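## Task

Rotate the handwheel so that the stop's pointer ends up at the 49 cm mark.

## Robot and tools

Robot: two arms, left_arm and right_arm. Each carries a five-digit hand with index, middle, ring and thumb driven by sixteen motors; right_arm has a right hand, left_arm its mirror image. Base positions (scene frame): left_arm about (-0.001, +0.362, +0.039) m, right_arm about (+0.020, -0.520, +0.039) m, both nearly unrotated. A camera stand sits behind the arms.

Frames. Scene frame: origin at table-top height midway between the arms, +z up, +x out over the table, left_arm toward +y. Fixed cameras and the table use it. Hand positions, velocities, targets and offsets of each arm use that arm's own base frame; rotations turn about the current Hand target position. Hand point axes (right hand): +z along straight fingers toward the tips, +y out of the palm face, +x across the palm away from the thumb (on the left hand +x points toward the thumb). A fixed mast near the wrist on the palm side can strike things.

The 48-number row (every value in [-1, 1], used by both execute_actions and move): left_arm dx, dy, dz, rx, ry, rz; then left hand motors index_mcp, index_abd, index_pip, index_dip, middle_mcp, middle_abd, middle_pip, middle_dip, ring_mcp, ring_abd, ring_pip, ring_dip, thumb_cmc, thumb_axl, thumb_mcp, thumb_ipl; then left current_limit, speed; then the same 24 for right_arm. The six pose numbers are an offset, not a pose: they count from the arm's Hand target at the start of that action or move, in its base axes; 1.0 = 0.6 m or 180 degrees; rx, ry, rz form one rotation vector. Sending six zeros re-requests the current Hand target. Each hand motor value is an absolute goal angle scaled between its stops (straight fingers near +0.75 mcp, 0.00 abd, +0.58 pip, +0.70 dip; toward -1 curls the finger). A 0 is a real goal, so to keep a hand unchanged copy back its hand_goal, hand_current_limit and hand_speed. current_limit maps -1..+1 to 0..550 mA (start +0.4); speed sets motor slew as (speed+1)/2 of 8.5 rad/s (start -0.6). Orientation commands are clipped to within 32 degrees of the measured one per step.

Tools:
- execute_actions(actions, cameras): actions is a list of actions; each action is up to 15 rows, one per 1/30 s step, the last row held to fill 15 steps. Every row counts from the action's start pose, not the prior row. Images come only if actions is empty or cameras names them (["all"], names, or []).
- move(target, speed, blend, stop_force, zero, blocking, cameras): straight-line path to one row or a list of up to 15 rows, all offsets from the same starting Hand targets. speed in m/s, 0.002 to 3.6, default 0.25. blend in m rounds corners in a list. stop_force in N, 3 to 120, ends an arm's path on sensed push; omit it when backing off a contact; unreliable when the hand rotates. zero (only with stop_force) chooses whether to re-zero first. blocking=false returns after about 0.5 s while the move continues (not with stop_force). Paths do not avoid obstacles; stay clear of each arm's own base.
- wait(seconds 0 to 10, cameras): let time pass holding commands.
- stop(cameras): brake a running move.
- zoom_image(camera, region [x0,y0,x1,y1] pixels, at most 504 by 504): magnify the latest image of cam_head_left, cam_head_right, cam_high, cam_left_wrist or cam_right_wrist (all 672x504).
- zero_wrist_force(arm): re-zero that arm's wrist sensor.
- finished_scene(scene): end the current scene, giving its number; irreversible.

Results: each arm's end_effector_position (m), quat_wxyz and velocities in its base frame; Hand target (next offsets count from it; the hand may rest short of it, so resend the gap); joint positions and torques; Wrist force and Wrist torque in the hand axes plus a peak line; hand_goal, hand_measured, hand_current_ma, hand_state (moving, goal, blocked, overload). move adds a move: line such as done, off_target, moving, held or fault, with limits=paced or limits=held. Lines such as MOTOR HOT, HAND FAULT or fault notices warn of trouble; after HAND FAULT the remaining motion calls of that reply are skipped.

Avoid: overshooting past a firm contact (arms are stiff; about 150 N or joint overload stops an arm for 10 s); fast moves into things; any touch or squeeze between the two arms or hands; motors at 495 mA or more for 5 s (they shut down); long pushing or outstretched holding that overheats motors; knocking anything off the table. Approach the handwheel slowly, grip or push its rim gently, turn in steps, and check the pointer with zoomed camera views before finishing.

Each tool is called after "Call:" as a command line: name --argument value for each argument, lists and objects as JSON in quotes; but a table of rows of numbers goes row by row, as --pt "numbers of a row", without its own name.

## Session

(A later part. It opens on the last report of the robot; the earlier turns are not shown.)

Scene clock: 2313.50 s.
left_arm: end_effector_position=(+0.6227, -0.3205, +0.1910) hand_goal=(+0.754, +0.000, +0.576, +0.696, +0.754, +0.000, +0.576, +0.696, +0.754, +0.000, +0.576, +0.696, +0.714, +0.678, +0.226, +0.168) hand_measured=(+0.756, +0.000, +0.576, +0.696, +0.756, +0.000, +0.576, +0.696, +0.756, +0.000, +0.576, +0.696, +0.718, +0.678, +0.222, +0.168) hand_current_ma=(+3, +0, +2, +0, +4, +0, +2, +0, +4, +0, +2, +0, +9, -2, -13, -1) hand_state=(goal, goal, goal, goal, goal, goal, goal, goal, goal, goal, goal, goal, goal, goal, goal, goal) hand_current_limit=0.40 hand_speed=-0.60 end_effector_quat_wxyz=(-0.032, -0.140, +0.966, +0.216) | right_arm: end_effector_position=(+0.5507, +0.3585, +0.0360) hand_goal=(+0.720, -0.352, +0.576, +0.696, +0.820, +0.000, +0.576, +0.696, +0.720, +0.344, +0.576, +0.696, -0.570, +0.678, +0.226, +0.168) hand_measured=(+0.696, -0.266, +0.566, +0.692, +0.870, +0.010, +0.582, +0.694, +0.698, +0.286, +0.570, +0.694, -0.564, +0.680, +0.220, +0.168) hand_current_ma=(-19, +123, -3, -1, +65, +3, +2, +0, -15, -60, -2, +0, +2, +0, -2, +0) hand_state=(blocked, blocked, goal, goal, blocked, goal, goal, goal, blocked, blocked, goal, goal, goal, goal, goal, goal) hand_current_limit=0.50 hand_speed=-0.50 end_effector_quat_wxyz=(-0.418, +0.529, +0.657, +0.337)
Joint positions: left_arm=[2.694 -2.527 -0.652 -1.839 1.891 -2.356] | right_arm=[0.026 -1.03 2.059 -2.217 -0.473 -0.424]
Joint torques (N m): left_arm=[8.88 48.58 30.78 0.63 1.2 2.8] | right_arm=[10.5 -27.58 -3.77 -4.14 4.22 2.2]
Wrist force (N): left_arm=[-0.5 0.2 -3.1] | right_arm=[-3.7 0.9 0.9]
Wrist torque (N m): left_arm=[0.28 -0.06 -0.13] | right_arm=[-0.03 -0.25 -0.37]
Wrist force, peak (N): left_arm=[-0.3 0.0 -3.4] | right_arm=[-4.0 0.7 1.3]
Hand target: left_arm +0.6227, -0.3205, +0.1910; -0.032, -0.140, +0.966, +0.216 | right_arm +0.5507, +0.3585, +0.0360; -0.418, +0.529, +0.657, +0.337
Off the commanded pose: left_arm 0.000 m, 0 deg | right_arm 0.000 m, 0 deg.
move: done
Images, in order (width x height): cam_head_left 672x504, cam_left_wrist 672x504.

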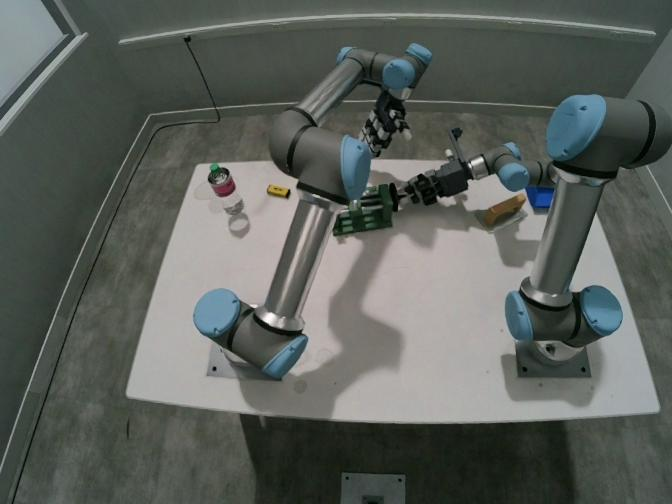

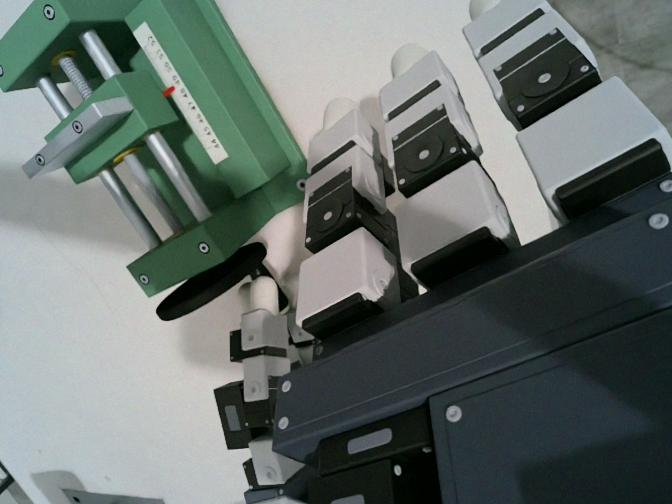

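Call:
move --pt "0 0 0 0 0 0 0.754 0 0.576 0.696 0.754 0 0.576 0.696 0.754 0 0.576 0.696 0.714 0.678 0.226 0.168 0.4 -0.6 -0.03 -0.0064 -0.0157 0 0 0 0.7205 -0.353 0.576 0.696 0.8205 0 0.576 0.696 0.7205 0.343 0.576 0.696 -0.571 0.678 0.226 0.168 0.5 -0.5" --pt "0 0 0 0 0 0 0.754 0 0.576 0.696 0.754 0 0.576 0.696 0.754 0 0.576 0.696 0.714 0.678 0.226 0.168 0.4 -0.6 -0.0644 -0.0138 -0.0078 0 0 0 0.7205 -0.353 0.576 0.696 0.8205 0 0.576 0.696 0.7205 0.343 0.576 0.696 -0.571 0.678 0.226 0.168 0.5 -0.5" --pt "0 0 0 0 0 0 0.754 0 0.576 0.696 0.754 0 0.576 0.696 0.754 0 0.576 0.696 0.714 0.678 0.226 0.168 0.4 -0.6 -0.0882 -0.0189 0.0188 0 0 0 0.7205 -0.353 0.576 0.696 0.8205 0 0.576 0.696 0.7205 0.343 0.576 0.696 -0.571 0.678 0.226 0.168 0.5 -0.5" --blend '[0.005,0.005,0]' --speed 0.04 --cameras '["cam_head_left","cam_left_wrist"]'

Call:
zoom_image --camera "cam_head_left" --region '[380, 160, 460, 220]'

Call:
zoom_image --camera "cam_left_wrist" --region '[150, 220, 350, 370]'

Scene clock: 2338.07 s.
left_arm: end_effector_position=(+0.6227, -0.3205, +0.1910) hand_goal=(+0.754, +0.000, +0.576, +0.696, +0.754, +0.000, +0.576, +0.696, +0.754, +0.000, +0.576, +0.696, +0.714, +0.678, +0.226, +0.168) hand_measured=(+0.756, +0.000, +0.576, +0.696, +0.756, +0.000, +0.576, +0.696, +0.756, +0.000, +0.576, +0.696, +0.718, +0.678, +0.222, +0.168) hand_current_ma=(+3, +0, +2, +0, +4, +0, +2, +0, +4, +0, +2, +0, +9, -2, -13, -1) hand_state=(goal, goal, goal, goal, goal, goal, goal, goal, goal, goal, goal, goal, goal, goal, goal, goal) hand_current_limit=0.40 hand_speed=-0.60 end_effector_quat_wxyz=(-0.032, -0.140, +0.966, +0.216) | right_arm: end_effector_position=(+0.4978, +0.3472, +0.0472) hand_goal=(+0.720, -0.352, +0.576, +0.696, +0.820, +0.000, +0.576, +0.696, +0.720, +0.344, +0.576, +0.696, -0.570, +0.678, +0.226, +0.168) hand_measured=(+0.692, -0.260, +0.562, +0.694, +0.854, +0.014, +0.586, +0.694, +0.688, +0.290, +0.562, +0.692, -0.564, +0.680, +0.220, +0.168) hand_current_ma=(-24, +135, -6, +0, +35, +5, +4, +0, -31, -55, -7, -1, +2, +0, -2, +0) hand_state=(blocked, blocked, goal, goal, blocked, goal, goal, goal, blocked, blocked, goal, goal, goal, goal, goal, goal) hand_current_limit=0.50 hand_speed=-0.50 end_effector_quat_wxyz=(-0.418, +0.529, +0.657, +0.337)
Joint positions: left_arm=[2.694 -2.527 -0.652 -1.839 1.891 -2.356] | right_arm=[0.004 -1.141 2.207 -2.216 -0.482 -0.468]
Joint torques (N m): left_arm=[9.35 48.54 30.04 0.74 0.86 2.75] | right_arm=[-11.08 -37.31 -1.38 0.5 -0.54 -2.69]
Wrist force (N): left_arm=[-0.6 -0.1 -3.4] | right_arm=[-1.5 -0.3 0.4]
Wrist torque (N m): left_arm=[0.28 -0.05 -0.14] | right_arm=[0.04 -0.08 -0.04]
Wrist force, peak (N): left_arm=[-0.5 0.1 -3.6] | right_arm=[-6.3 3.6 1.3]
Hand target: left_arm +0.6227, -0.3205, +0.1910; -0.032, -0.140, +0.966, +0.216 | right_arm +0.4978, +0.3471, +0.0473; -0.418, +0.529, +0.657, +0.337
Off the commanded pose: left_arm 0.000 m, 0 deg | right_arm 0.000 m, 0 deg.
move: done
Images, in order (width x height): cam_head_left 672x504, cam_left_wrist 672x504.

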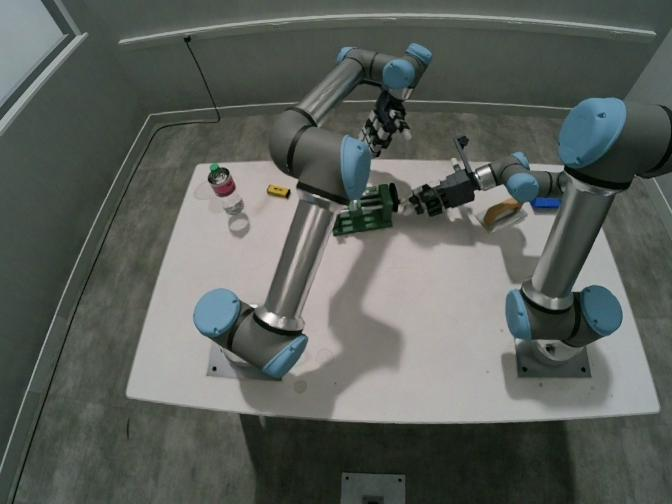

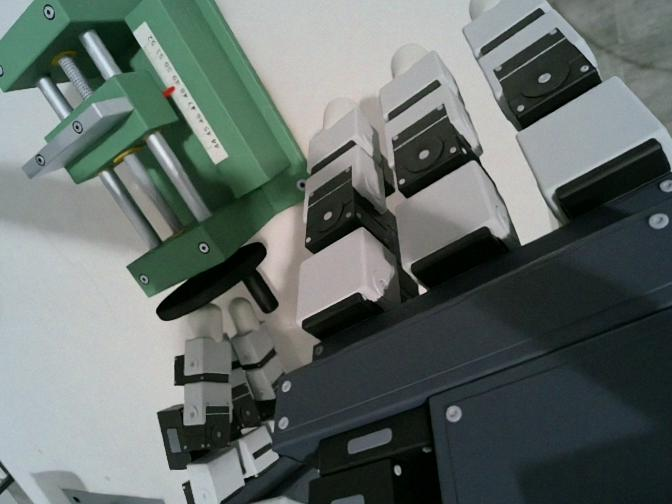

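Scaled by 6.300 from the camera's 672x504 image, which has a finer 960x720 frame.

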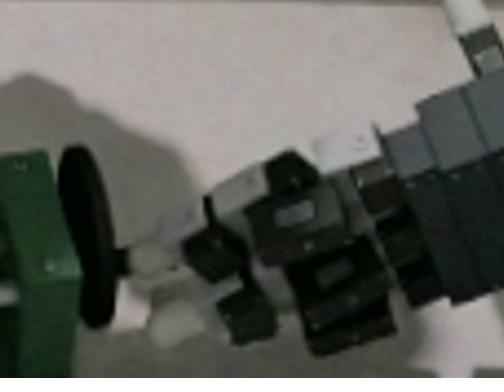

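Scaled by 2.520 from the camera's 672x504 image, which has a finer 960x720 frame.

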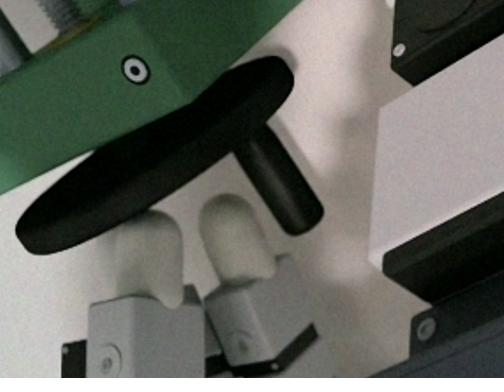

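Call:
move --pt "0 0 0 0 0 0 0.754 0 0.576 0.696 0.754 0 0.576 0.696 0.754 0 0.576 0.696 0.714 0.678 0.226 0.168 0.4 -0.6 0 0 0 0 0 0 0.65 0.0 0.576 0.696 0.9 0 0.576 0.696 0.65 0.0 0.576 0.696 -0.571 0.678 0.226 0.168 0.5 -0.3" --pt "0 0 0 0 0 0 0.754 0 0.576 0.696 0.754 0 0.576 0.696 0.754 0 0.576 0.696 0.714 0.678 0.226 0.168 0.4 -0.6 0.0175 -0.0815 0.01 0 0 0 0.65 0.0 0.576 0.696 0.9 0 0.576 0.696 0.65 0.0 0.576 0.696 -0.571 0.678 0.226 0.168 0.5 -0.3" --pt "0 0 0 0 0 0 0.754 0 0.576 0.696 0.754 0 0.576 0.696 0.754 0 0.576 0.696 0.714 0.678 0.226 0.168 0.4 -0.6 0.0524 -0.074 0.0733 0 0 0 0.65 0.0 0.576 0.696 0.9 0 0.576 0.696 0.65 0.0 0.576 0.696 -0.571 0.678 0.226 0.168 0.5 -0.3" --blend '[0,0.01,0]' --speed 0.2

Call:
move --pt "0 0 0 0 0 0 0.754 0 0.576 0.696 0.754 0 0.576 0.696 0.754 0 0.576 0.696 0.714 0.678 0.226 0.168 0.4 -0.6 0 0 0 0 0 0 0.754 0.1 0.576 0.696 -0.479 0 -0.64 -0.1 0.707 0 0.576 0.696 -0.571 0.678 0.226 0.168 0.4 -0.3" --pt "0 0 0 0 0 0 0.754 0 0.576 0.696 0.754 0 0.576 0.696 0.754 0 0.576 0.696 0.714 0.678 0.226 0.168 0.4 -0.6 0 0 0 0 0 0 0.754 -0.417 0.576 0.696 -0.479 0 -0.64 -0.1 -0.479 0 -0.64 -0.1 -0.571 0.678 0.226 0.168 0.7 -0.4" --speed 0.15 --cameras '["cam_head_left"]'

Call:
zoom_image --camera "cam_head_left" --region '[380, 160, 460, 220]'

Scene clock: 2377.33 s.
left_arm: end_effector_position=(+0.6227, -0.3205, +0.1910) hand_goal=(+0.754, +0.000, +0.576, +0.696, +0.754, +0.000, +0.576, +0.696, +0.754, +0.000, +0.576, +0.696, +0.714, +0.678, +0.226, +0.168) hand_measured=(+0.756, +0.000, +0.576, +0.696, +0.756, +0.000, +0.576, +0.696, +0.756, +0.000, +0.576, +0.696, +0.718, +0.678, +0.222, +0.168) hand_current_ma=(+3, +0, +2, +0, +4, +0, +2, +0, +4, +0, +2, +0, +9, -2, -13, -1) hand_state=(goal, goal, goal, goal, goal, goal, goal, goal, goal, goal, goal, goal, goal, goal, goal, goal) hand_current_limit=0.40 hand_speed=-0.60 end_effector_quat_wxyz=(-0.032, -0.140, +0.966, +0.216) | right_arm: end_effector_position=(+0.5292, +0.3027, +0.0913) hand_goal=(+0.650, +0.000, +0.576, +0.696, +0.900, +0.000, +0.576, +0.696, +0.650, +0.000, +0.576, +0.696, -0.570, +0.678, +0.226, +0.168) hand_measured=(+0.652, +0.002, +0.574, +0.694, +0.898, +0.012, +0.578, +0.694, +0.650, +0.012, +0.574, +0.692, -0.564, +0.680, +0.220, +0.168) hand_current_ma=(+0, +0, +0, +0, +0, +3, +0, +0, +0, +4, +0, +0, +2, +0, -2, +0) hand_state=(goal, goal, goal, goal, goal, goal, goal, goal, goal, goal, goal, goal, goal, goal, goal, goal) hand_current_limit=0.50 hand_speed=-0.30 end_effector_quat_wxyz=(-0.418, +0.529, +0.657, +0.337)
Joint positions: left_arm=[2.694 -2.527 -0.652 -1.839 1.891 -2.356] | right_arm=[-0.088 -1.229 2.102 -1.875 -0.526 -0.635]
Joint torques (N m): left_arm=[8.54 47.93 28.91 1.06 0.54 2.82] | right_arm=[-10.32 -36.15 -27.43 0.71 -0.77 -2.55]
Wrist force (N): left_arm=[-0.3 -0.1 -3.2] | right_arm=[-1.6 -0.4 0.4]
Wrist torque (N m): left_arm=[0.26 -0.09 -0.11] | right_arm=[0.03 -0.07 -0.04]
Wrist force, peak (N): left_arm=[-0.6 -0.1 -3.7] | right_arm=[-4.1 -0.2 -1.4]
Hand target: left_arm +0.6227, -0.3205, +0.1910; -0.032, -0.140, +0.966, +0.216 | right_arm +0.5292, +0.3027, +0.0913; -0.418, +0.529, +0.657, +0.337
Off the commanded pose: left_arm 0.000 m, 0 deg | right_arm 0.000 m, 0 deg.
move: done

Scene clock: 2379.13 s.
left_arm: end_effector_position=(+0.6227, -0.3205, +0.1910) hand_goal=(+0.754, +0.000, +0.576, +0.696, +0.754, +0.000, +0.576, +0.696, +0.754, +0.000, +0.576, +0.696, +0.714, +0.678, +0.226, +0.168) hand_measured=(+0.756, +0.000, +0.576, +0.696, +0.756, +0.000, +0.576, +0.696, +0.756, +0.000, +0.576, +0.696, +0.718, +0.678, +0.222, +0.168) hand_current_ma=(+3, +0, +2, +0, +4, +0, +2, +0, +4, +0, +2, +0, +9, -2, -13, -1) hand_state=(goal, goal, goal, goal, goal, goal, goal, goal, goal, goal, goal, goal, goal, goal, goal, goal) hand_current_limit=0.40 hand_speed=-0.60 end_effector_quat_wxyz=(-0.032, -0.140, +0.966, +0.216) | right_arm: end_effector_position=(+0.5292, +0.3027, +0.0913) hand_goal=(+0.754, -0.416, +0.576, +0.696, -0.478, +0.000, -0.640, -0.100, -0.478, +0.000, -0.640, -0.100, -0.570, +0.678, +0.226, +0.168) hand_measured=(+0.750, -0.404, +0.574, +0.694, -0.470, +0.006, -0.638, -0.098, -0.470, +0.008, -0.638, -0.098, -0.564, +0.680, +0.220, +0.168) hand_current_ma=(-1, +4, +0, +0, +3, +1, +0, +0, +3, +2, +0, +0, +2, +0, -2, +0) hand_state=(goal, goal, goal, goal, goal, goal, goal, goal, goal, goal, goal, goal, goal, goal, goal, goal) hand_current_limit=0.70 hand_speed=-0.40 end_effector_quat_wxyz=(-0.418, +0.529, +0.657, +0.337)
Joint positions: left_arm=[2.694 -2.527 -0.652 -1.839 1.891 -2.356] | right_arm=[-0.088 -1.229 2.102 -1.875 -0.526 -0.636]
Joint torques (N m): left_arm=[8.48 48.82 27.94 1.07 0.53 2.74] | right_arm=[-9.27 -32.37 -28.09 0 -0.83 -2.61]
Wrist force (N): left_arm=[-0.7 -0.2 -3.3] | right_arm=[-1.6 -0.3 0.2]
Wrist torque (N m): left_arm=[0.24 -0.04 -0.14] | right_arm=[0.12 0.04 0.06]
Wrist force, peak (N): left_arm=[-0.7 -0.1 -3.5] | right_arm=[-2.0 -0.4 0.4]
Hand target: left_arm +0.6227, -0.3205, +0.1910; -0.032, -0.140, +0.966, +0.216 | right_arm +0.5292, +0.3027, +0.0913; -0.418, +0.529, +0.657, +0.337
Off the commanded pose: left_arm 0.000 m, 0 deg | right_arm 0.000 m, 0 deg.
move: done
Images, in order (width x height): cam_head_left 672x504.

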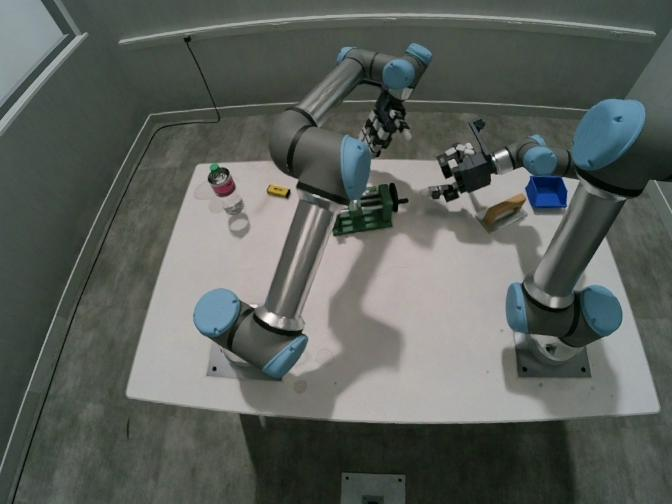

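Scaled by 6.300 from the camera's 672x504 image, which has a finer 960x720 frame.

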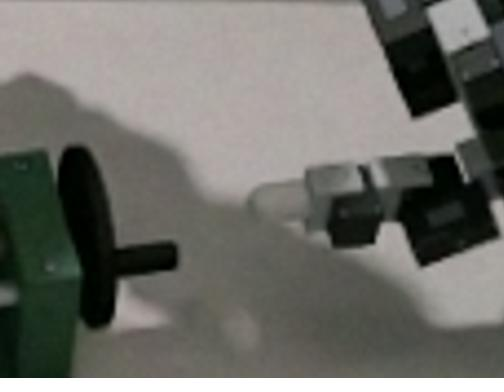

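Call:
move --target '[0,0,0,0,0,0,0.754,0,0.576,0.696,0.754,0,0.576,0.696,0.754,0,0.576,0.696,0.714,0.678,0.226,0.168,0.4,-0.6,-0.0206,0.0961,0,0,0,0,0.754,-0.417,0.576,0.696,-0.479,0,-0.64,-0.1,-0.479,0,-0.64,-0.1,-0.571,0.678,0.226,0.168,0.7,-0.4]' --speed 0.1

Call:
move --target '[0,0,0,0,0,0,0.754,0,0.576,0.696,0.754,0,0.576,0.696,0.754,0,0.576,0.696,0.714,0.678,0.226,0.168,0.4,-0.6,-0.0105,0.0489,0,0,0,0,0.754,-0.417,0.576,0.696,-0.479,0,-0.64,-0.1,-0.479,0,-0.64,-0.1,-0.571,0.678,0.226,0.168,0.7,-0.4]' --speed 0.01 --stop_force 6 --cameras '["cam_head_left","cam_left_wrist"]'

Call:
zoom_image --camera "cam_head_left" --region '[380, 160, 460, 220]'

Call:
zoom_image --camera "cam_left_wrist" --region '[150, 220, 350, 370]'

Scene clock: 2391.03 s.
left_arm: end_effector_position=(+0.6227, -0.3205, +0.1910) hand_goal=(+0.754, +0.000, +0.576, +0.696, +0.754, +0.000, +0.576, +0.696, +0.754, +0.000, +0.576, +0.696, +0.714, +0.678, +0.226, +0.168) hand_measured=(+0.756, +0.000, +0.576, +0.696, +0.756, +0.000, +0.576, +0.696, +0.756, +0.000, +0.576, +0.696, +0.718, +0.678, +0.222, +0.168) hand_current_ma=(+3, +0, +2, +0, +4, +0, +2, +0, +4, +0, +2, +0, +9, -2, -13, -1) hand_state=(goal, goal, goal, goal, goal, goal, goal, goal, goal, goal, goal, goal, goal, goal, goal, goal) hand_current_limit=0.40 hand_speed=-0.60 end_effector_quat_wxyz=(-0.032, -0.140, +0.966, +0.216) | right_arm: end_effector_position=(+0.5168, +0.3603, +0.0913) hand_goal=(+0.754, -0.416, +0.576, +0.696, -0.478, +0.000, -0.640, -0.100, -0.478, +0.000, -0.640, -0.100, -0.570, +0.678, +0.226, +0.168) hand_measured=(+0.750, -0.404, +0.574, +0.694, -0.470, +0.006, -0.638, -0.098, -0.470, +0.008, -0.638, -0.098, -0.564, +0.680, +0.220, +0.168) hand_current_ma=(-1, +4, +0, +0, +3, +1, +0, +0, +3, +2, +0, +0, +2, +0, -2, +0) hand_state=(goal, goal, goal, goal, goal, goal, goal, goal, goal, goal, goal, goal, goal, goal, goal, goal) hand_current_limit=0.70 hand_speed=-0.40 end_effector_quat_wxyz=(-0.418, +0.529, +0.657, +0.337)
Joint positions: left_arm=[2.694 -2.527 -0.652 -1.839 1.891 -2.356] | right_arm=[0.031 -1.204 2.132 -2.126 -0.471 -0.413]
Joint torques (N m): left_arm=[7.86 48.49 27.96 1.03 0.39 2.8] | right_arm=[10.87 -21.23 -5.96 -4.46 3.64 1.98]
Wrist force (N): left_arm=[-0.5 0.0 -3.3] | right_arm=[-1.7 -0.1 0.4]
Wrist torque (N m): left_arm=[0.29 -0.06 -0.13] | right_arm=[0.12 0.06 -0.12]
Wrist force, peak (N): left_arm=[-0.4 -0.1 -3.7] | right_arm=[-2.3 -0.2 0.0]
Hand target: left_arm +0.6227, -0.3205, +0.1910; -0.032, -0.140, +0.966, +0.216 | right_arm +0.5168, +0.3604, +0.0913; -0.418, +0.529, +0.657, +0.337
Off the commanded pose: left_arm 0.000 m, 0 deg | right_arm 0.000 m, 0 deg.
move: done

Scene clock: 2394.07 s.
left_arm: end_effector_position=(+0.6227, -0.3205, +0.1910) hand_goal=(+0.754, +0.000, +0.576, +0.696, +0.754, +0.000, +0.576, +0.696, +0.754, +0.000, +0.576, +0.696, +0.714, +0.678, +0.226, +0.168) hand_measured=(+0.756, +0.000, +0.576, +0.696, +0.756, +0.000, +0.576, +0.696, +0.756, +0.000, +0.576, +0.696, +0.718, +0.678, +0.222, +0.168) hand_current_ma=(+3, +0, +2, +0, +4, +0, +2, +0, +4, +0, +2, +0, +9, -2, -13, -1) hand_state=(goal, goal, goal, goal, goal, goal, goal, goal, goal, goal, goal, goal, goal, goal, goal, goal) hand_current_limit=0.40 hand_speed=-0.60 end_effector_quat_wxyz=(-0.032, -0.140, +0.966, +0.216) | right_arm: end_effector_position=(+0.5130, +0.3779, +0.0913) hand_goal=(+0.754, -0.416, +0.576, +0.696, -0.478, +0.000, -0.640, -0.100, -0.478, +0.000, -0.640, -0.100, -0.570, +0.678, +0.226, +0.168) hand_measured=(+0.752, -0.406, +0.574, +0.694, -0.470, +0.006, -0.638, -0.098, -0.470, +0.008, -0.638, -0.098, -0.564, +0.680, +0.220, +0.168) hand_current_ma=(+0, +3, +0, +0, +3, +1, +0, +0, +3, +2, +0, +0, +2, +0, -2, +0) hand_state=(goal, goal, goal, goal, goal, goal, goal, goal, goal, goal, goal, goal, goal, goal, goal, goal) hand_current_limit=0.70 hand_speed=-0.40 end_effector_quat_wxyz=(-0.418, +0.529, +0.657, +0.337)
Joint positions: left_arm=[2.694 -2.527 -0.652 -1.839 1.891 -2.356] | right_arm=[0.068 -1.19 2.136 -2.214 -0.459 -0.336]
Joint torques (N m): left_arm=[8.51 48.31 27.73 1.09 0.45 2.73] | right_arm=[-6.67 -37.78 -18.27 0.37 0.47 -2.85]
Wrist force (N): left_arm=[-0.3 -0.2 -3.2] | right_arm=[-5.1 0.0 -6.1]
Wrist torque (N m): left_arm=[0.26 -0.08 -0.11] | right_arm=[0.61 -0.17 -0.22]
Wrist force, peak (N): left_arm=[-0.5 -0.2 -3.5] | right_arm=[-7.3 -0.4 -12.5]
Hand target: left_arm +0.6227, -0.3205, +0.1910; -0.032, -0.140, +0.966, +0.216 | right_arm +0.5131, +0.3779, +0.0913; -0.418, +0.529, +0.657, +0.337 (not the last commanded pose)
Off the commanded pose: left_arm 0.000 m, 0 deg | right_arm 0.012 m, 0 deg.
move: contact (right_arm)
Images, in order (width x height): cam_head_left 672x504, cam_left_wrist 672x504.

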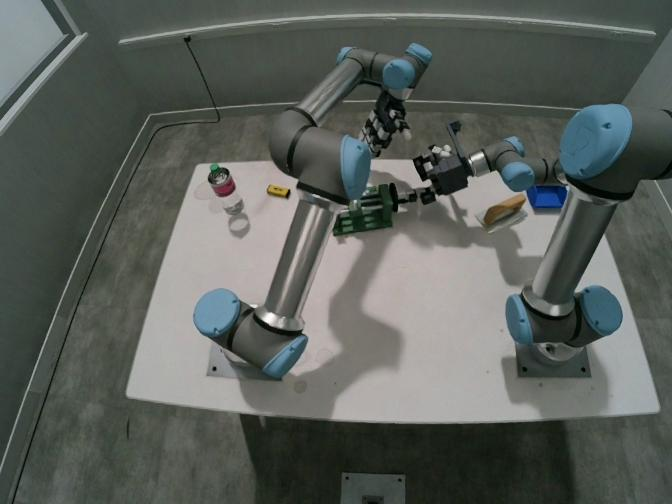

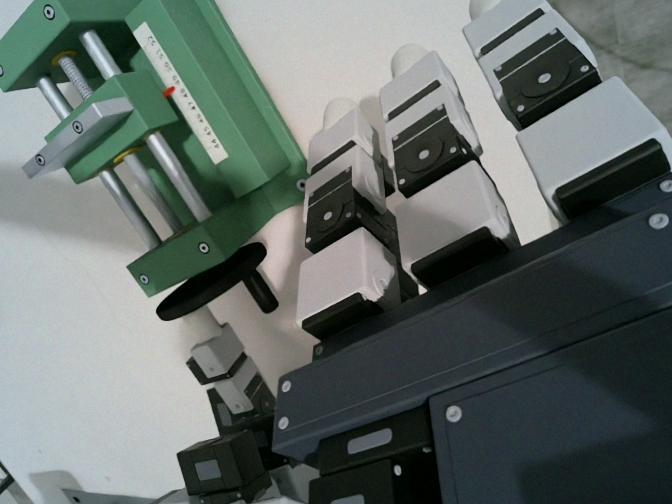

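Scaled by 6.300 from the camera's 672x504 image, which has a finer 960x720 frame.

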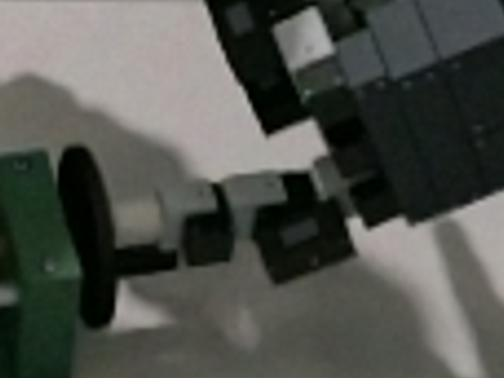

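Scaled by 2.520 from the camera's 672x504 image, which has a finer 960x720 frame.

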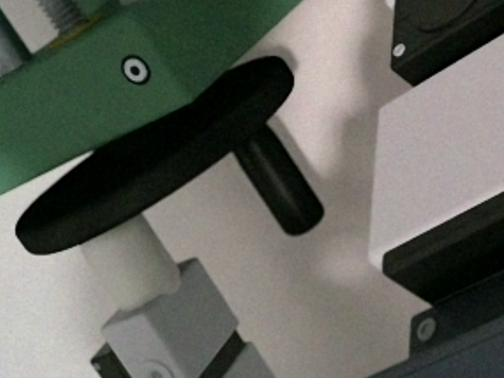

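Call:
move --pt "0 0 0 0 0 0 0.754 0 0.576 0.696 0.754 0 0.576 0.696 0.754 0 0.576 0.696 0.714 0.678 0.226 0.168 0.4 -0.6 0.0668 0.0160 0.0035 0 0 0 0.754 -0.417 0.576 0.696 -0.479 0 -0.64 -0.1 -0.479 0 -0.64 -0.1 -0.571 0.678 0.226 0.168 0.7 -0.4" --pt "0 0 0 0 0 0 0.754 0 0.576 0.696 0.754 0 0.576 0.696 0.754 0 0.576 0.696 0.714 0.678 0.226 0.168 0.4 -0.6 0.0668 0.0160 -0.0465 0 0 0 0.754 -0.417 0.576 0.696 -0.479 0 -0.64 -0.1 -0.479 0 -0.64 -0.1 -0.571 0.678 0.226 0.168 0.7 -0.4" --blend '[0.0124,0]' --speed 0.05 --cameras '["cam_head_left","cam_left_wrist"]'

Call:
zoom_image --camera "cam_head_left" --region '[380, 160, 460, 220]'

Call:
zoom_image --camera "cam_left_wrist" --region '[150, 220, 350, 370]'

Scene clock: 2407.20 s.
left_arm: end_effector_position=(+0.6227, -0.3205, +0.1910) hand_goal=(+0.754, +0.000, +0.576, +0.696, +0.754, +0.000, +0.576, +0.696, +0.754, +0.000, +0.576, +0.696, +0.714, +0.678, +0.226, +0.168) hand_measured=(+0.756, +0.000, +0.576, +0.696, +0.756, +0.000, +0.576, +0.696, +0.756, +0.000, +0.576, +0.696, +0.718, +0.678, +0.222, +0.168) hand_current_ma=(+3, +0, +2, +0, +4, +0, +2, +0, +4, +0, +2, +0, +9, -2, -13, -1) hand_state=(goal, goal, goal, goal, goal, goal, goal, goal, goal, goal, goal, goal, goal, goal, goal, goal) hand_current_limit=0.40 hand_speed=-0.60 end_effector_quat_wxyz=(-0.032, -0.140, +0.966, +0.216) | right_arm: end_effector_position=(+0.5531, +0.3875, +0.0635) hand_goal=(+0.754, -0.416, +0.576, +0.696, -0.478, +0.000, -0.640, -0.100, -0.478, +0.000, -0.640, -0.100, -0.570, +0.678, +0.226, +0.168) hand_measured=(+0.782, -0.476, +0.600, +0.712, -0.470, +0.006, -0.638, -0.098, -0.470, +0.008, -0.638, -0.098, -0.564, +0.680, +0.220, +0.168) hand_current_ma=(+25, -65, +16, +8, +3, +1, +0, +0, +3, +2, +0, +0, +2, +0, -2, +0) hand_state=(blocked, blocked, blocked, goal, goal, goal, goal, goal, goal, goal, goal, goal, goal, goal, goal, goal) hand_current_limit=0.70 hand_speed=-0.40 end_effector_quat_wxyz=(-0.418, +0.529, +0.657, +0.337)
Joint positions: left_arm=[2.694 -2.527 -0.652 -1.839 1.891 -2.356] | right_arm=[0.081 -1.058 2.031 -2.266 -0.455 -0.308]
Joint torques (N m): left_arm=[8.09 48.61 27.96 1.11 0.25 2.78] | right_arm=[13.45 -24.89 -3.35 -4.46 3.57 2.24]
Wrist force (N): left_arm=[-0.7 0.1 -3.3] | right_arm=[-1.3 -0.6 -5.7]
Wrist torque (N m): left_arm=[0.28 -0.03 -0.15] | right_arm=[0.66 0.26 -0.11]
Wrist force, peak (N): left_arm=[-0.7 -0.1 -3.7] | right_arm=[-5.2 -0.2 -6.7]
Hand target: left_arm +0.6227, -0.3205, +0.1910; -0.032, -0.140, +0.966, +0.216 | right_arm +0.5531, +0.3875, +0.0634; -0.418, +0.529, +0.657, +0.337
Off the commanded pose: left_arm 0.000 m, 0 deg | right_arm 0.000 m, 0 deg.
move: done
Images, in order (width x height): cam_head_left 672x504, cam_left_wrist 672x504.

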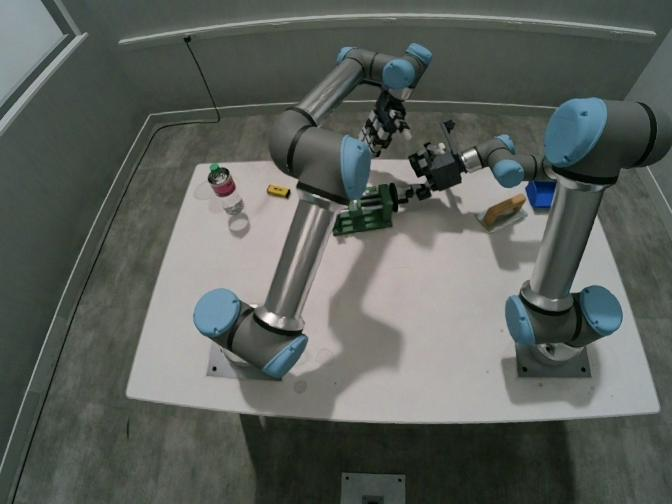

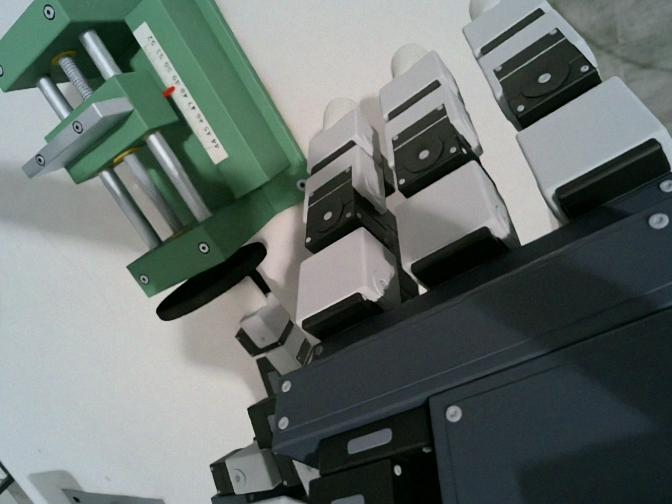

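Scaled by 6.300 from the camera's 672x504 image, which has a finer 960x720 frame.

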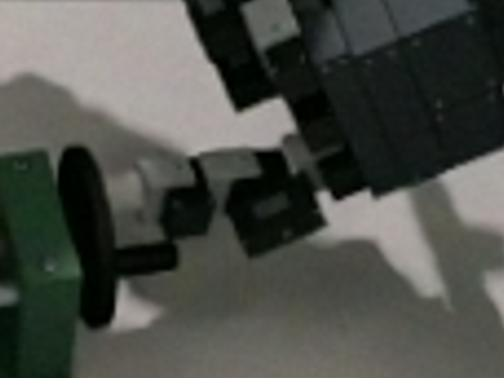

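Scaled by 2.520 from the camera's 672x504 image, which has a finer 960x720 frame.

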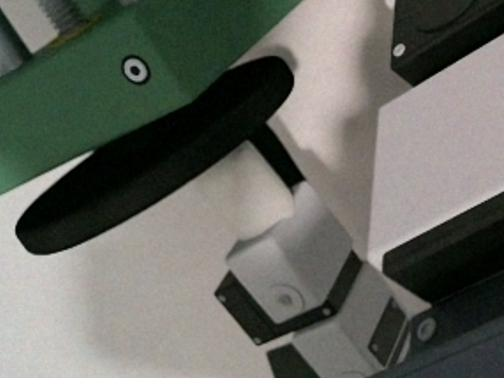

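Call:
move --pt "0 0 0 0 0 0 0.754 0 0.576 0.696 0.754 0 0.576 0.696 0.754 0 0.576 0.696 0.714 0.678 0.226 0.168 0.4 -0.6 0.0021 -0.0098 0 0 0 0 0.754 -0.417 0.576 0.696 -0.479 0 -0.64 -0.1 -0.479 0 -0.64 -0.1 -0.571 0.678 0.226 0.168 0.7 -0.4" --pt "0 0 0 0 0 0 0.754 0 0.576 0.696 0.754 0 0.576 0.696 0.754 0 0.576 0.696 0.714 0.678 0.226 0.168 0.4 -0.6 -0.0704 -0.0253 0.0548 0 0 0 0.754 -0.417 0.576 0.696 -0.479 0 -0.64 -0.1 -0.479 0 -0.64 -0.1 -0.571 0.678 0.226 0.168 0.7 -0.4" --blend '[0.003,0]' --speed 0.1

Call:
move --target '[0,0,0,0,0,0,0.754,0,0.576,0.696,0.754,0,0.576,0.696,0.754,0,0.576,0.696,0.714,0.678,0.226,0.168,0.4,-0.6,-0.0052,0.0245,0,0,0,0,0.754,-0.417,0.576,0.696,-0.479,0,-0.64,-0.1,-0.479,0,-0.64,-0.1,-0.571,0.678,0.226,0.168,0.7,-0.4]' --speed 0.008 --stop_force 13

Call:
move --pt "0 0 0 0 0 0 0.754 0 0.576 0.696 0.754 0 0.576 0.696 0.754 0 0.576 0.696 0.714 0.678 0.226 0.168 0.4 -0.6 0.0824 0.0176 0.0052 0 0 0 0.754 -0.417 0.576 0.696 -0.479 0 -0.64 -0.1 -0.479 0 -0.64 -0.1 -0.571 0.678 0.226 0.168 0.7 -0.4" --pt "0 0 0 0 0 0 0.754 0 0.576 0.696 0.754 0 0.576 0.696 0.754 0 0.576 0.696 0.714 0.678 0.226 0.168 0.4 -0.6 0.0824 0.0176 -0.0548 0 0 0 0.754 -0.417 0.576 0.696 -0.479 0 -0.64 -0.1 -0.479 0 -0.64 -0.1 -0.571 0.678 0.226 0.168 0.7 -0.4" --blend '[0.0149,0]' --speed 0.05 --cameras '["cam_head_left","cam_left_wrist"]'

Call:
zoom_image --camera "cam_head_left" --region '[380, 160, 460, 220]'

Call:
zoom_image --camera "cam_left_wrist" --region '[150, 220, 350, 370]'

Scene clock: 2439.77 s.
left_arm: end_effector_position=(+0.6227, -0.3205, +0.1910) hand_goal=(+0.754, +0.000, +0.576, +0.696, +0.754, +0.000, +0.576, +0.696, +0.754, +0.000, +0.576, +0.696, +0.714, +0.678, +0.226, +0.168) hand_measured=(+0.756, +0.000, +0.576, +0.696, +0.756, +0.000, +0.576, +0.696, +0.756, +0.000, +0.576, +0.696, +0.718, +0.678, +0.222, +0.168) hand_current_ma=(+3, +0, +2, +0, +4, +0, +2, +0, +4, +0, +2, +0, +9, -2, -13, -1) hand_state=(goal, goal, goal, goal, goal, goal, goal, goal, goal, goal, goal, goal, goal, goal, goal, goal) hand_current_limit=0.40 hand_speed=-0.60 end_effector_quat_wxyz=(-0.032, -0.140, +0.966, +0.216) | right_arm: end_effector_position=(+0.5110, +0.3724, +0.0962) hand_goal=(+0.754, -0.416, +0.576, +0.696, -0.478, +0.000, -0.640, -0.100, -0.478, +0.000, -0.640, -0.100, -0.570, +0.678, +0.226, +0.168) hand_measured=(+0.756, -0.414, +0.578, +0.698, -0.470, +0.006, -0.638, -0.098, -0.470, +0.008, -0.638, -0.098, -0.564, +0.680, +0.220, +0.168) hand_current_ma=(+0, +0, +0, +0, +3, +1, +0, +0, +3, +2, +0, +0, +2, +0, -2, +0) hand_state=(goal, goal, goal, goal, goal, goal, goal, goal, goal, goal, goal, goal, goal, goal, goal, goal) hand_current_limit=0.70 hand_speed=-0.40 end_effector_quat_wxyz=(-0.418, +0.529, +0.657, +0.337)
Joint positions: left_arm=[2.694 -2.527 -0.652 -1.839 1.891 -2.356] | right_arm=[0.057 -1.211 2.141 -2.177 -0.463 -0.36]
Joint torques (N m): left_arm=[6.78 48.61 26.77 1.3 0 2.47] | right_arm=[-10.18 -36 -3.38 0.23 -0.74 -2.81]
Wrist force (N): left_arm=[-0.4 -0.2 -3.2] | right_arm=[-1.5 -0.2 0.3]
Wrist torque (N m): left_arm=[0.25 -0.07 -0.12] | right_arm=[0.12 0.04 0.07]
Wrist force, peak (N): left_arm=[-0.7 0.3 -3.7] | right_arm=[-1.3 -0.7 -6.3]
Hand target: left_arm +0.6227, -0.3205, +0.1910; -0.032, -0.140, +0.966, +0.216 | right_arm +0.5109, +0.3723, +0.0963; -0.418, +0.529, +0.657, +0.337
Off the commanded pose: left_arm 0.000 m, 0 deg | right_arm 0.000 m, 0 deg.
move: done

Scene clock: 2441.63 s.
left_arm: end_effector_position=(+0.6227, -0.3205, +0.1910) hand_goal=(+0.754, +0.000, +0.576, +0.696, +0.754, +0.000, +0.576, +0.696, +0.754, +0.000, +0.576, +0.696, +0.714, +0.678, +0.226, +0.168) hand_measured=(+0.756, +0.000, +0.576, +0.696, +0.756, +0.000, +0.576, +0.696, +0.756, +0.000, +0.576, +0.696, +0.718, +0.678, +0.222, +0.168) hand_current_ma=(+3, +0, +2, +0, +4, +0, +2, +0, +4, +0, +2, +0, +9, -2, -13, -1) hand_state=(goal, goal, goal, goal, goal, goal, goal, goal, goal, goal, goal, goal, goal, goal, goal, goal) hand_current_limit=0.40 hand_speed=-0.60 end_effector_quat_wxyz=(-0.032, -0.140, +0.966, +0.216) | right_arm: end_effector_position=(+0.5098, +0.3773, +0.0963) hand_goal=(+0.754, -0.416, +0.576, +0.696, -0.478, +0.000, -0.640, -0.100, -0.478, +0.000, -0.640, -0.100, -0.570, +0.678, +0.226, +0.168) hand_measured=(+0.754, -0.414, +0.578, +0.698, -0.470, +0.006, -0.638, -0.098, -0.470, +0.008, -0.638, -0.098, -0.564, +0.680, +0.220, +0.168) hand_current_ma=(+0, +0, +0, +0, +3, +1, +0, +0, +3, +2, +0, +0, +2, +0, -2, +0) hand_state=(goal, goal, goal, goal, goal, goal, goal, goal, goal, goal, goal, goal, goal, goal, goal, goal) hand_current_limit=0.70 hand_speed=-0.40 end_effector_quat_wxyz=(-0.418, +0.529, +0.657, +0.337)
Joint positions: left_arm=[2.694 -2.527 -0.652 -1.839 1.891 -2.356] | right_arm=[0.067 -1.207 2.142 -2.201 -0.46 -0.338]
Joint torques (N m): left_arm=[7.39 48.63 26.96 1.26 -0.11 2.41] | right_arm=[-3.67 -37.12 -16.88 0.49 1.3 -2.83]
Wrist force (N): left_arm=[-0.5 0.0 -3.5] | right_arm=[-7.9 0.0 -11.9]
Wrist torque (N m): left_arm=[0.30 -0.07 -0.13] | right_arm=[1.08 -0.30 -0.47]
Wrist force, peak (N): left_arm=[-0.5 -0.2 -3.6] | right_arm=[-10.1 -0.2 -17.5]
Hand target: left_arm +0.6227, -0.3205, +0.1910; -0.032, -0.140, +0.966, +0.216 | right_arm +0.5099, +0.3773, +0.0963; -0.418, +0.529, +0.657, +0.337 (not the last commanded pose)
Off the commanded pose: left_arm 0.000 m, 0 deg | right_arm 0.010 m, 0 deg.
move: contact (right_arm)

Scene clock: 2443.90 s.
left_arm: end_effector_position=(+0.6227, -0.3205, +0.1910) hand_goal=(+0.754, +0.000, +0.576, +0.696, +0.754, +0.000, +0.576, +0.696, +0.754, +0.000, +0.576, +0.696, +0.714, +0.678, +0.226, +0.168) hand_measured=(+0.756, +0.000, +0.576, +0.696, +0.756, +0.000, +0.576, +0.696, +0.756, +0.000, +0.576, +0.696, +0.718, +0.678, +0.222, +0.168) hand_current_ma=(+3, +0, +2, +0, +4, +0, +2, +0, +4, +0, +2, +0, +9, -2, -13, -1) hand_state=(goal, goal, goal, goal, goal, goal, goal, goal, goal, goal, goal, goal, goal, goal, goal, goal) hand_current_limit=0.40 hand_speed=-0.60 end_effector_quat_wxyz=(-0.032, -0.140, +0.966, +0.216) | right_arm: end_effector_position=(+0.5593, +0.3878, +0.0635) hand_goal=(+0.754, -0.416, +0.576, +0.696, -0.478, +0.000, -0.640, -0.100, -0.478, +0.000, -0.640, -0.100, -0.570, +0.678, +0.226, +0.168) hand_measured=(+0.758, -0.414, +0.580, +0.700, -0.470, +0.006, -0.638, -0.098, -0.470, +0.008, -0.638, -0.098, -0.564, +0.680, +0.220, +0.168) hand_current_ma=(+1, +0, +1, +1, +3, +1, +0, +0, +3, +2, +0, +0, +2, +0, -2, +0) hand_state=(goal, goal, goal, goal, goal, goal, goal, goal, goal, goal, goal, goal, goal, goal, goal, goal) hand_current_limit=0.70 hand_speed=-0.40 end_effector_quat_wxyz=(-0.418, +0.529, +0.657, +0.337)
Joint positions: left_arm=[2.694 -2.527 -0.652 -1.839 1.891 -2.356] | right_arm=[0.081 -1.049 2.014 -2.257 -0.456 -0.308]
Joint torques (N m): left_arm=[7.73 48.38 26.51 1.41 -0.12 2.44] | right_arm=[10.42 -26.1 -5.13 -4.57 3.69 2.2]
Wrist force (N): left_arm=[-0.4 -0.1 -3.2] | right_arm=[-1.5 -0.5 -0.3]
Wrist torque (N m): left_arm=[0.26 -0.07 -0.11] | right_arm=[0.16 0.07 -0.12]
Wrist force, peak (N): left_arm=[-0.7 -0.1 -3.6] | right_arm=[-8.0 -0.5 -12.1]
Hand target: left_arm +0.6227, -0.3205, +0.1910; -0.032, -0.140, +0.966, +0.216 | right_arm +0.5593, +0.3878, +0.0634; -0.418, +0.529, +0.657, +0.337
Off the commanded pose: left_arm 0.000 m, 0 deg | right_arm 0.000 m, 0 deg.
move: done
Images, in order (width x height): cam_head_left 672x504, cam_left_wrist 672x504.

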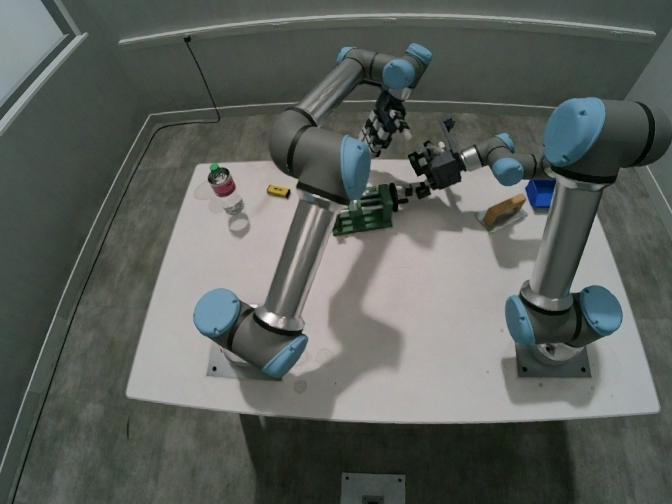

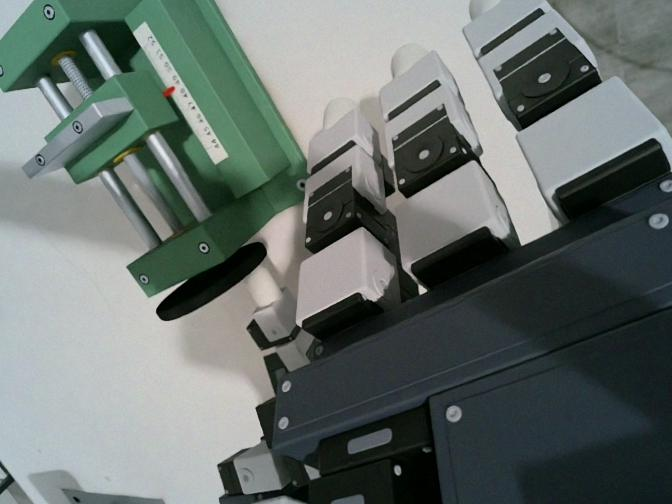

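Scaled by 6.300 from the camera's 672x504 image, which has a finer 960x720 frame.

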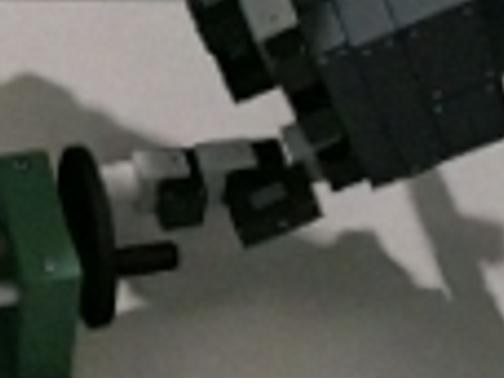

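Scaled by 2.520 from the camera's 672x504 image, which has a finer 960x720 frame.

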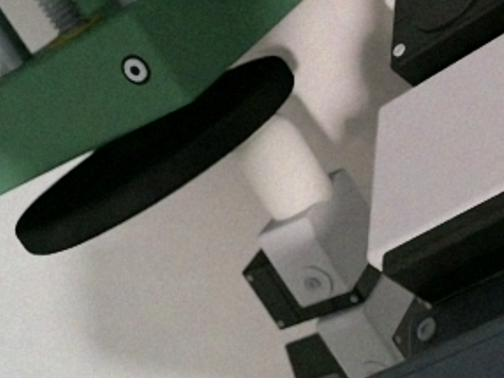

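Call:
move --pt "0 0 0 0 0 0 0.754 0 0.576 0.696 0.754 0 0.576 0.696 0.754 0 0.576 0.696 0.714 0.678 0.226 0.168 0.4 -0.6 0.0094 -0.0440 0 0 0 0 0.754 -0.417 0.576 0.696 -0.479 0 -0.64 -0.1 -0.479 0 -0.64 -0.1 -0.571 0.678 0.226 0.168 0.7 -0.4" --pt "0 0 0 0 0 0 0.754 0 0.576 0.696 0.754 0 0.576 0.696 0.754 0 0.576 0.696 0.714 0.678 0.226 0.168 0.4 -0.6 0.0011 -0.0458 -0.0387 0 0 0 0.754 -0.417 0.576 0.696 -0.479 0 -0.64 -0.1 -0.479 0 -0.64 -0.1 -0.571 0.678 0.226 0.168 0.7 -0.4" --pt "0 0 0 0 0 0 0.754 0 0.576 0.696 0.754 0 0.576 0.696 0.754 0 0.576 0.696 0.714 0.678 0.226 0.168 0.4 -0.6 -0.0216 -0.0506 -0.0485 0 0 0 0.754 -0.417 0.576 0.696 -0.479 0 -0.64 -0.1 -0.479 0 -0.64 -0.1 -0.571 0.678 0.226 0.168 0.7 -0.4" --pt "0 0 0 0 0 0 0.754 0 0.576 0.696 0.754 0 0.576 0.696 0.754 0 0.576 0.696 0.714 0.678 0.226 0.168 0.4 -0.6 -0.0348 -0.0535 -0.0542 0 0 0 0.754 -0.417 0.576 0.696 -0.479 0 -0.64 -0.1 -0.479 0 -0.64 -0.1 -0.571 0.678 0.226 0.168 0.7 -0.4" --pt "0 0 0 0 0 0 0.754 0 0.576 0.696 0.754 0 0.576 0.696 0.754 0 0.576 0.696 0.714 0.678 0.226 0.168 0.4 -0.6 -0.0177 -0.0498 -0.0558 0 0 0 0.754 -0.417 0.576 0.696 -0.479 0 -0.64 -0.1 -0.479 0 -0.64 -0.1 -0.571 0.678 0.226 0.168 0.7 -0.4" --pt "0 0 0 0 0 0 0.754 0 0.576 0.696 0.754 0 0.576 0.696 0.754 0 0.576 0.696 0.714 0.678 0.226 0.168 0.4 -0.6 -0.0490 -0.0565 -0.0583 0 0 0 0.754 -0.417 0.576 0.696 -0.479 0 -0.64 -0.1 -0.479 0 -0.64 -0.1 -0.571 0.678 0.226 0.168 0.7 -0.4" --pt "0 0 0 0 0 0 0.754 0 0.576 0.696 0.754 0 0.576 0.696 0.754 0 0.576 0.696 0.714 0.678 0.226 0.168 0.4 -0.6 -0.0723 -0.0615 -0.0565 0 0 0 0.754 -0.417 0.576 0.696 -0.479 0 -0.64 -0.1 -0.479 0 -0.64 -0.1 -0.571 0.678 0.226 0.168 0.7 -0.4" --pt "0 0 0 0 0 0 0.754 0 0.576 0.696 0.754 0 0.576 0.696 0.754 0 0.576 0.696 0.714 0.678 0.226 0.168 0.4 -0.6 -0.0938 -0.0661 -0.0357 0 0 0 0.754 -0.417 0.576 0.696 -0.479 0 -0.64 -0.1 -0.479 0 -0.64 -0.1 -0.571 0.678 0.226 0.168 0.7 -0.4" --pt "0 0 0 0 0 0 0.754 0 0.576 0.696 0.754 0 0.576 0.696 0.754 0 0.576 0.696 0.714 0.678 0.226 0.168 0.4 -0.6 -0.0940 -0.0661 -0.0538 0 0 0 0.754 -0.417 0.576 0.696 -0.479 0 -0.64 -0.1 -0.479 0 -0.64 -0.1 -0.571 0.678 0.226 0.168 0.7 -0.4" --blend '[0.005,0.003,0.003,0.001,0.001,0.004,0.004,0.001,0]' --speed 0.06 --cameras '["cam_head_left","cam_left_wrist"]'

Call:
zoom_image --camera "cam_head_left" --region '[380, 160, 460, 220]'

Call:
zoom_image --camera "cam_left_wrist" --region '[150, 220, 350, 370]'

Scene clock: 2520.20 s.
left_arm: end_effector_position=(+0.6227, -0.3205, +0.1910) hand_goal=(+0.754, +0.000, +0.576, +0.696, +0.754, +0.000, +0.576, +0.696, +0.754, +0.000, +0.576, +0.696, +0.714, +0.678, +0.226, +0.168) hand_measured=(+0.756, +0.000, +0.576, +0.696, +0.756, +0.000, +0.576, +0.696, +0.756, +0.000, +0.576, +0.696, +0.718, +0.678, +0.222, +0.168) hand_current_ma=(+3, +0, +2, +0, +4, +0, +2, +0, +4, +0, +2, +0, +9, -2, -13, -1) hand_state=(goal, goal, goal, goal, goal, goal, goal, goal, goal, goal, goal, goal, goal, goal, goal, goal) hand_current_limit=0.40 hand_speed=-0.60 end_effector_quat_wxyz=(-0.032, -0.140, +0.966, +0.216) | right_arm: end_effector_position=(+0.5029, +0.3482, +0.0312) hand_goal=(+0.754, -0.416, +0.576, +0.696, -0.478, +0.000, -0.640, -0.100, -0.478, +0.000, -0.640, -0.100, -0.570, +0.678, +0.226, +0.168) hand_measured=(+0.750, -0.404, +0.574, +0.694, -0.470, +0.006, -0.638, -0.098, -0.470, +0.008, -0.638, -0.098, -0.564, +0.680, +0.220, +0.168) hand_current_ma=(-1, +4, +0, +0, +3, +1, +0, +0, +3, +2, +0, +0, +2, +0, -2, +0) hand_state=(goal, goal, goal, goal, goal, goal, goal, goal, goal, goal, goal, goal, goal, goal, goal, goal) hand_current_limit=0.70 hand_speed=-0.40 end_effector_quat_wxyz=(-0.418, +0.529, +0.657, +0.337)
Joint positions: left_arm=[2.694 -2.527 -0.652 -1.839 1.891 -2.356] | right_arm=[0.006 -1.092 2.197 -2.258 -0.481 -0.464]
Joint torques (N m): left_arm=[7 49.05 23.88 1.75 -0.41 1.76] | right_arm=[-9.62 -21.92 -1.6 -4.26 -0.84 -2.13]
Wrist force (N): left_arm=[-0.6 0.0 -3.2] | right_arm=[-1.5 0.1 0.3]
Wrist torque (N m): left_arm=[0.26 -0.05 -0.13] | right_arm=[0.15 0.03 0.07]
Wrist force, peak (N): left_arm=[-0.5 -0.2 -3.8] | right_arm=[-4.1 2.5 -1.5]
Hand target: left_arm +0.6227, -0.3205, +0.1910; -0.032, -0.140, +0.966, +0.216 | right_arm +0.5029, +0.3482, +0.0311; -0.418, +0.529, +0.657, +0.337
Off the commanded pose: left_arm 0.000 m, 0 deg | right_arm 0.000 m, 0 deg.
move: done
Images, in order (width x height): cam_head_left 672x504, cam_left_wrist 672x504.

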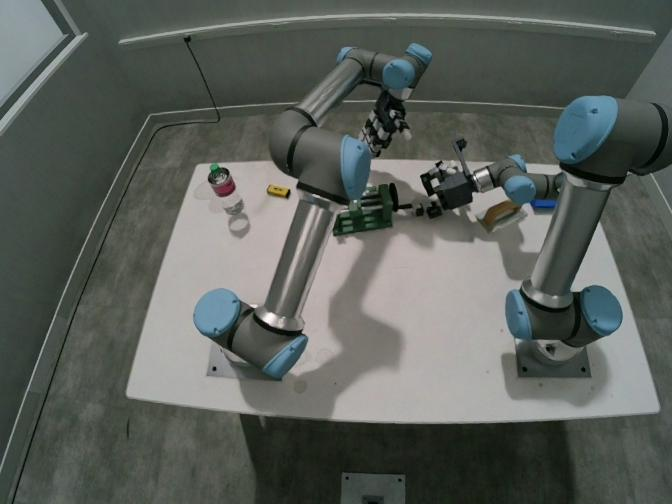

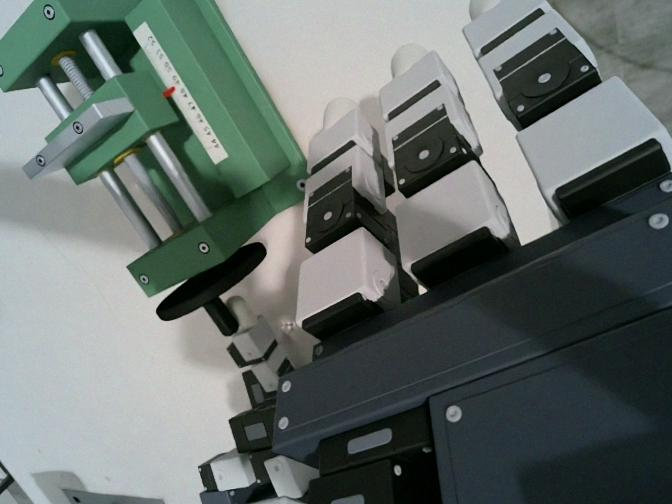

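Scaled by 6.300 from the camera's 672x504 image, which has a finer 960x720 frame.

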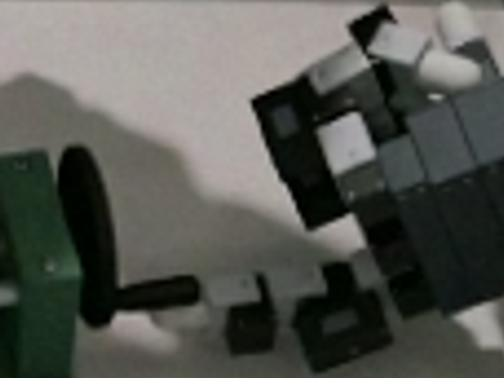

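Scaled by 2.520 from the camera's 672x504 image, which has a finer 960x720 frame.

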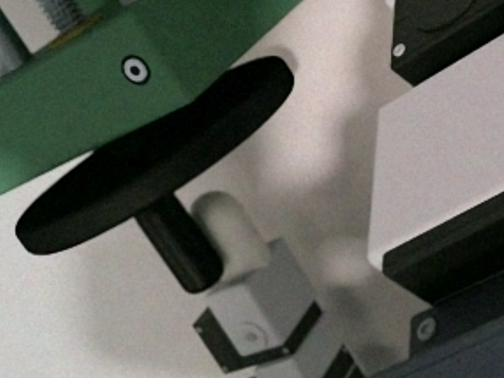

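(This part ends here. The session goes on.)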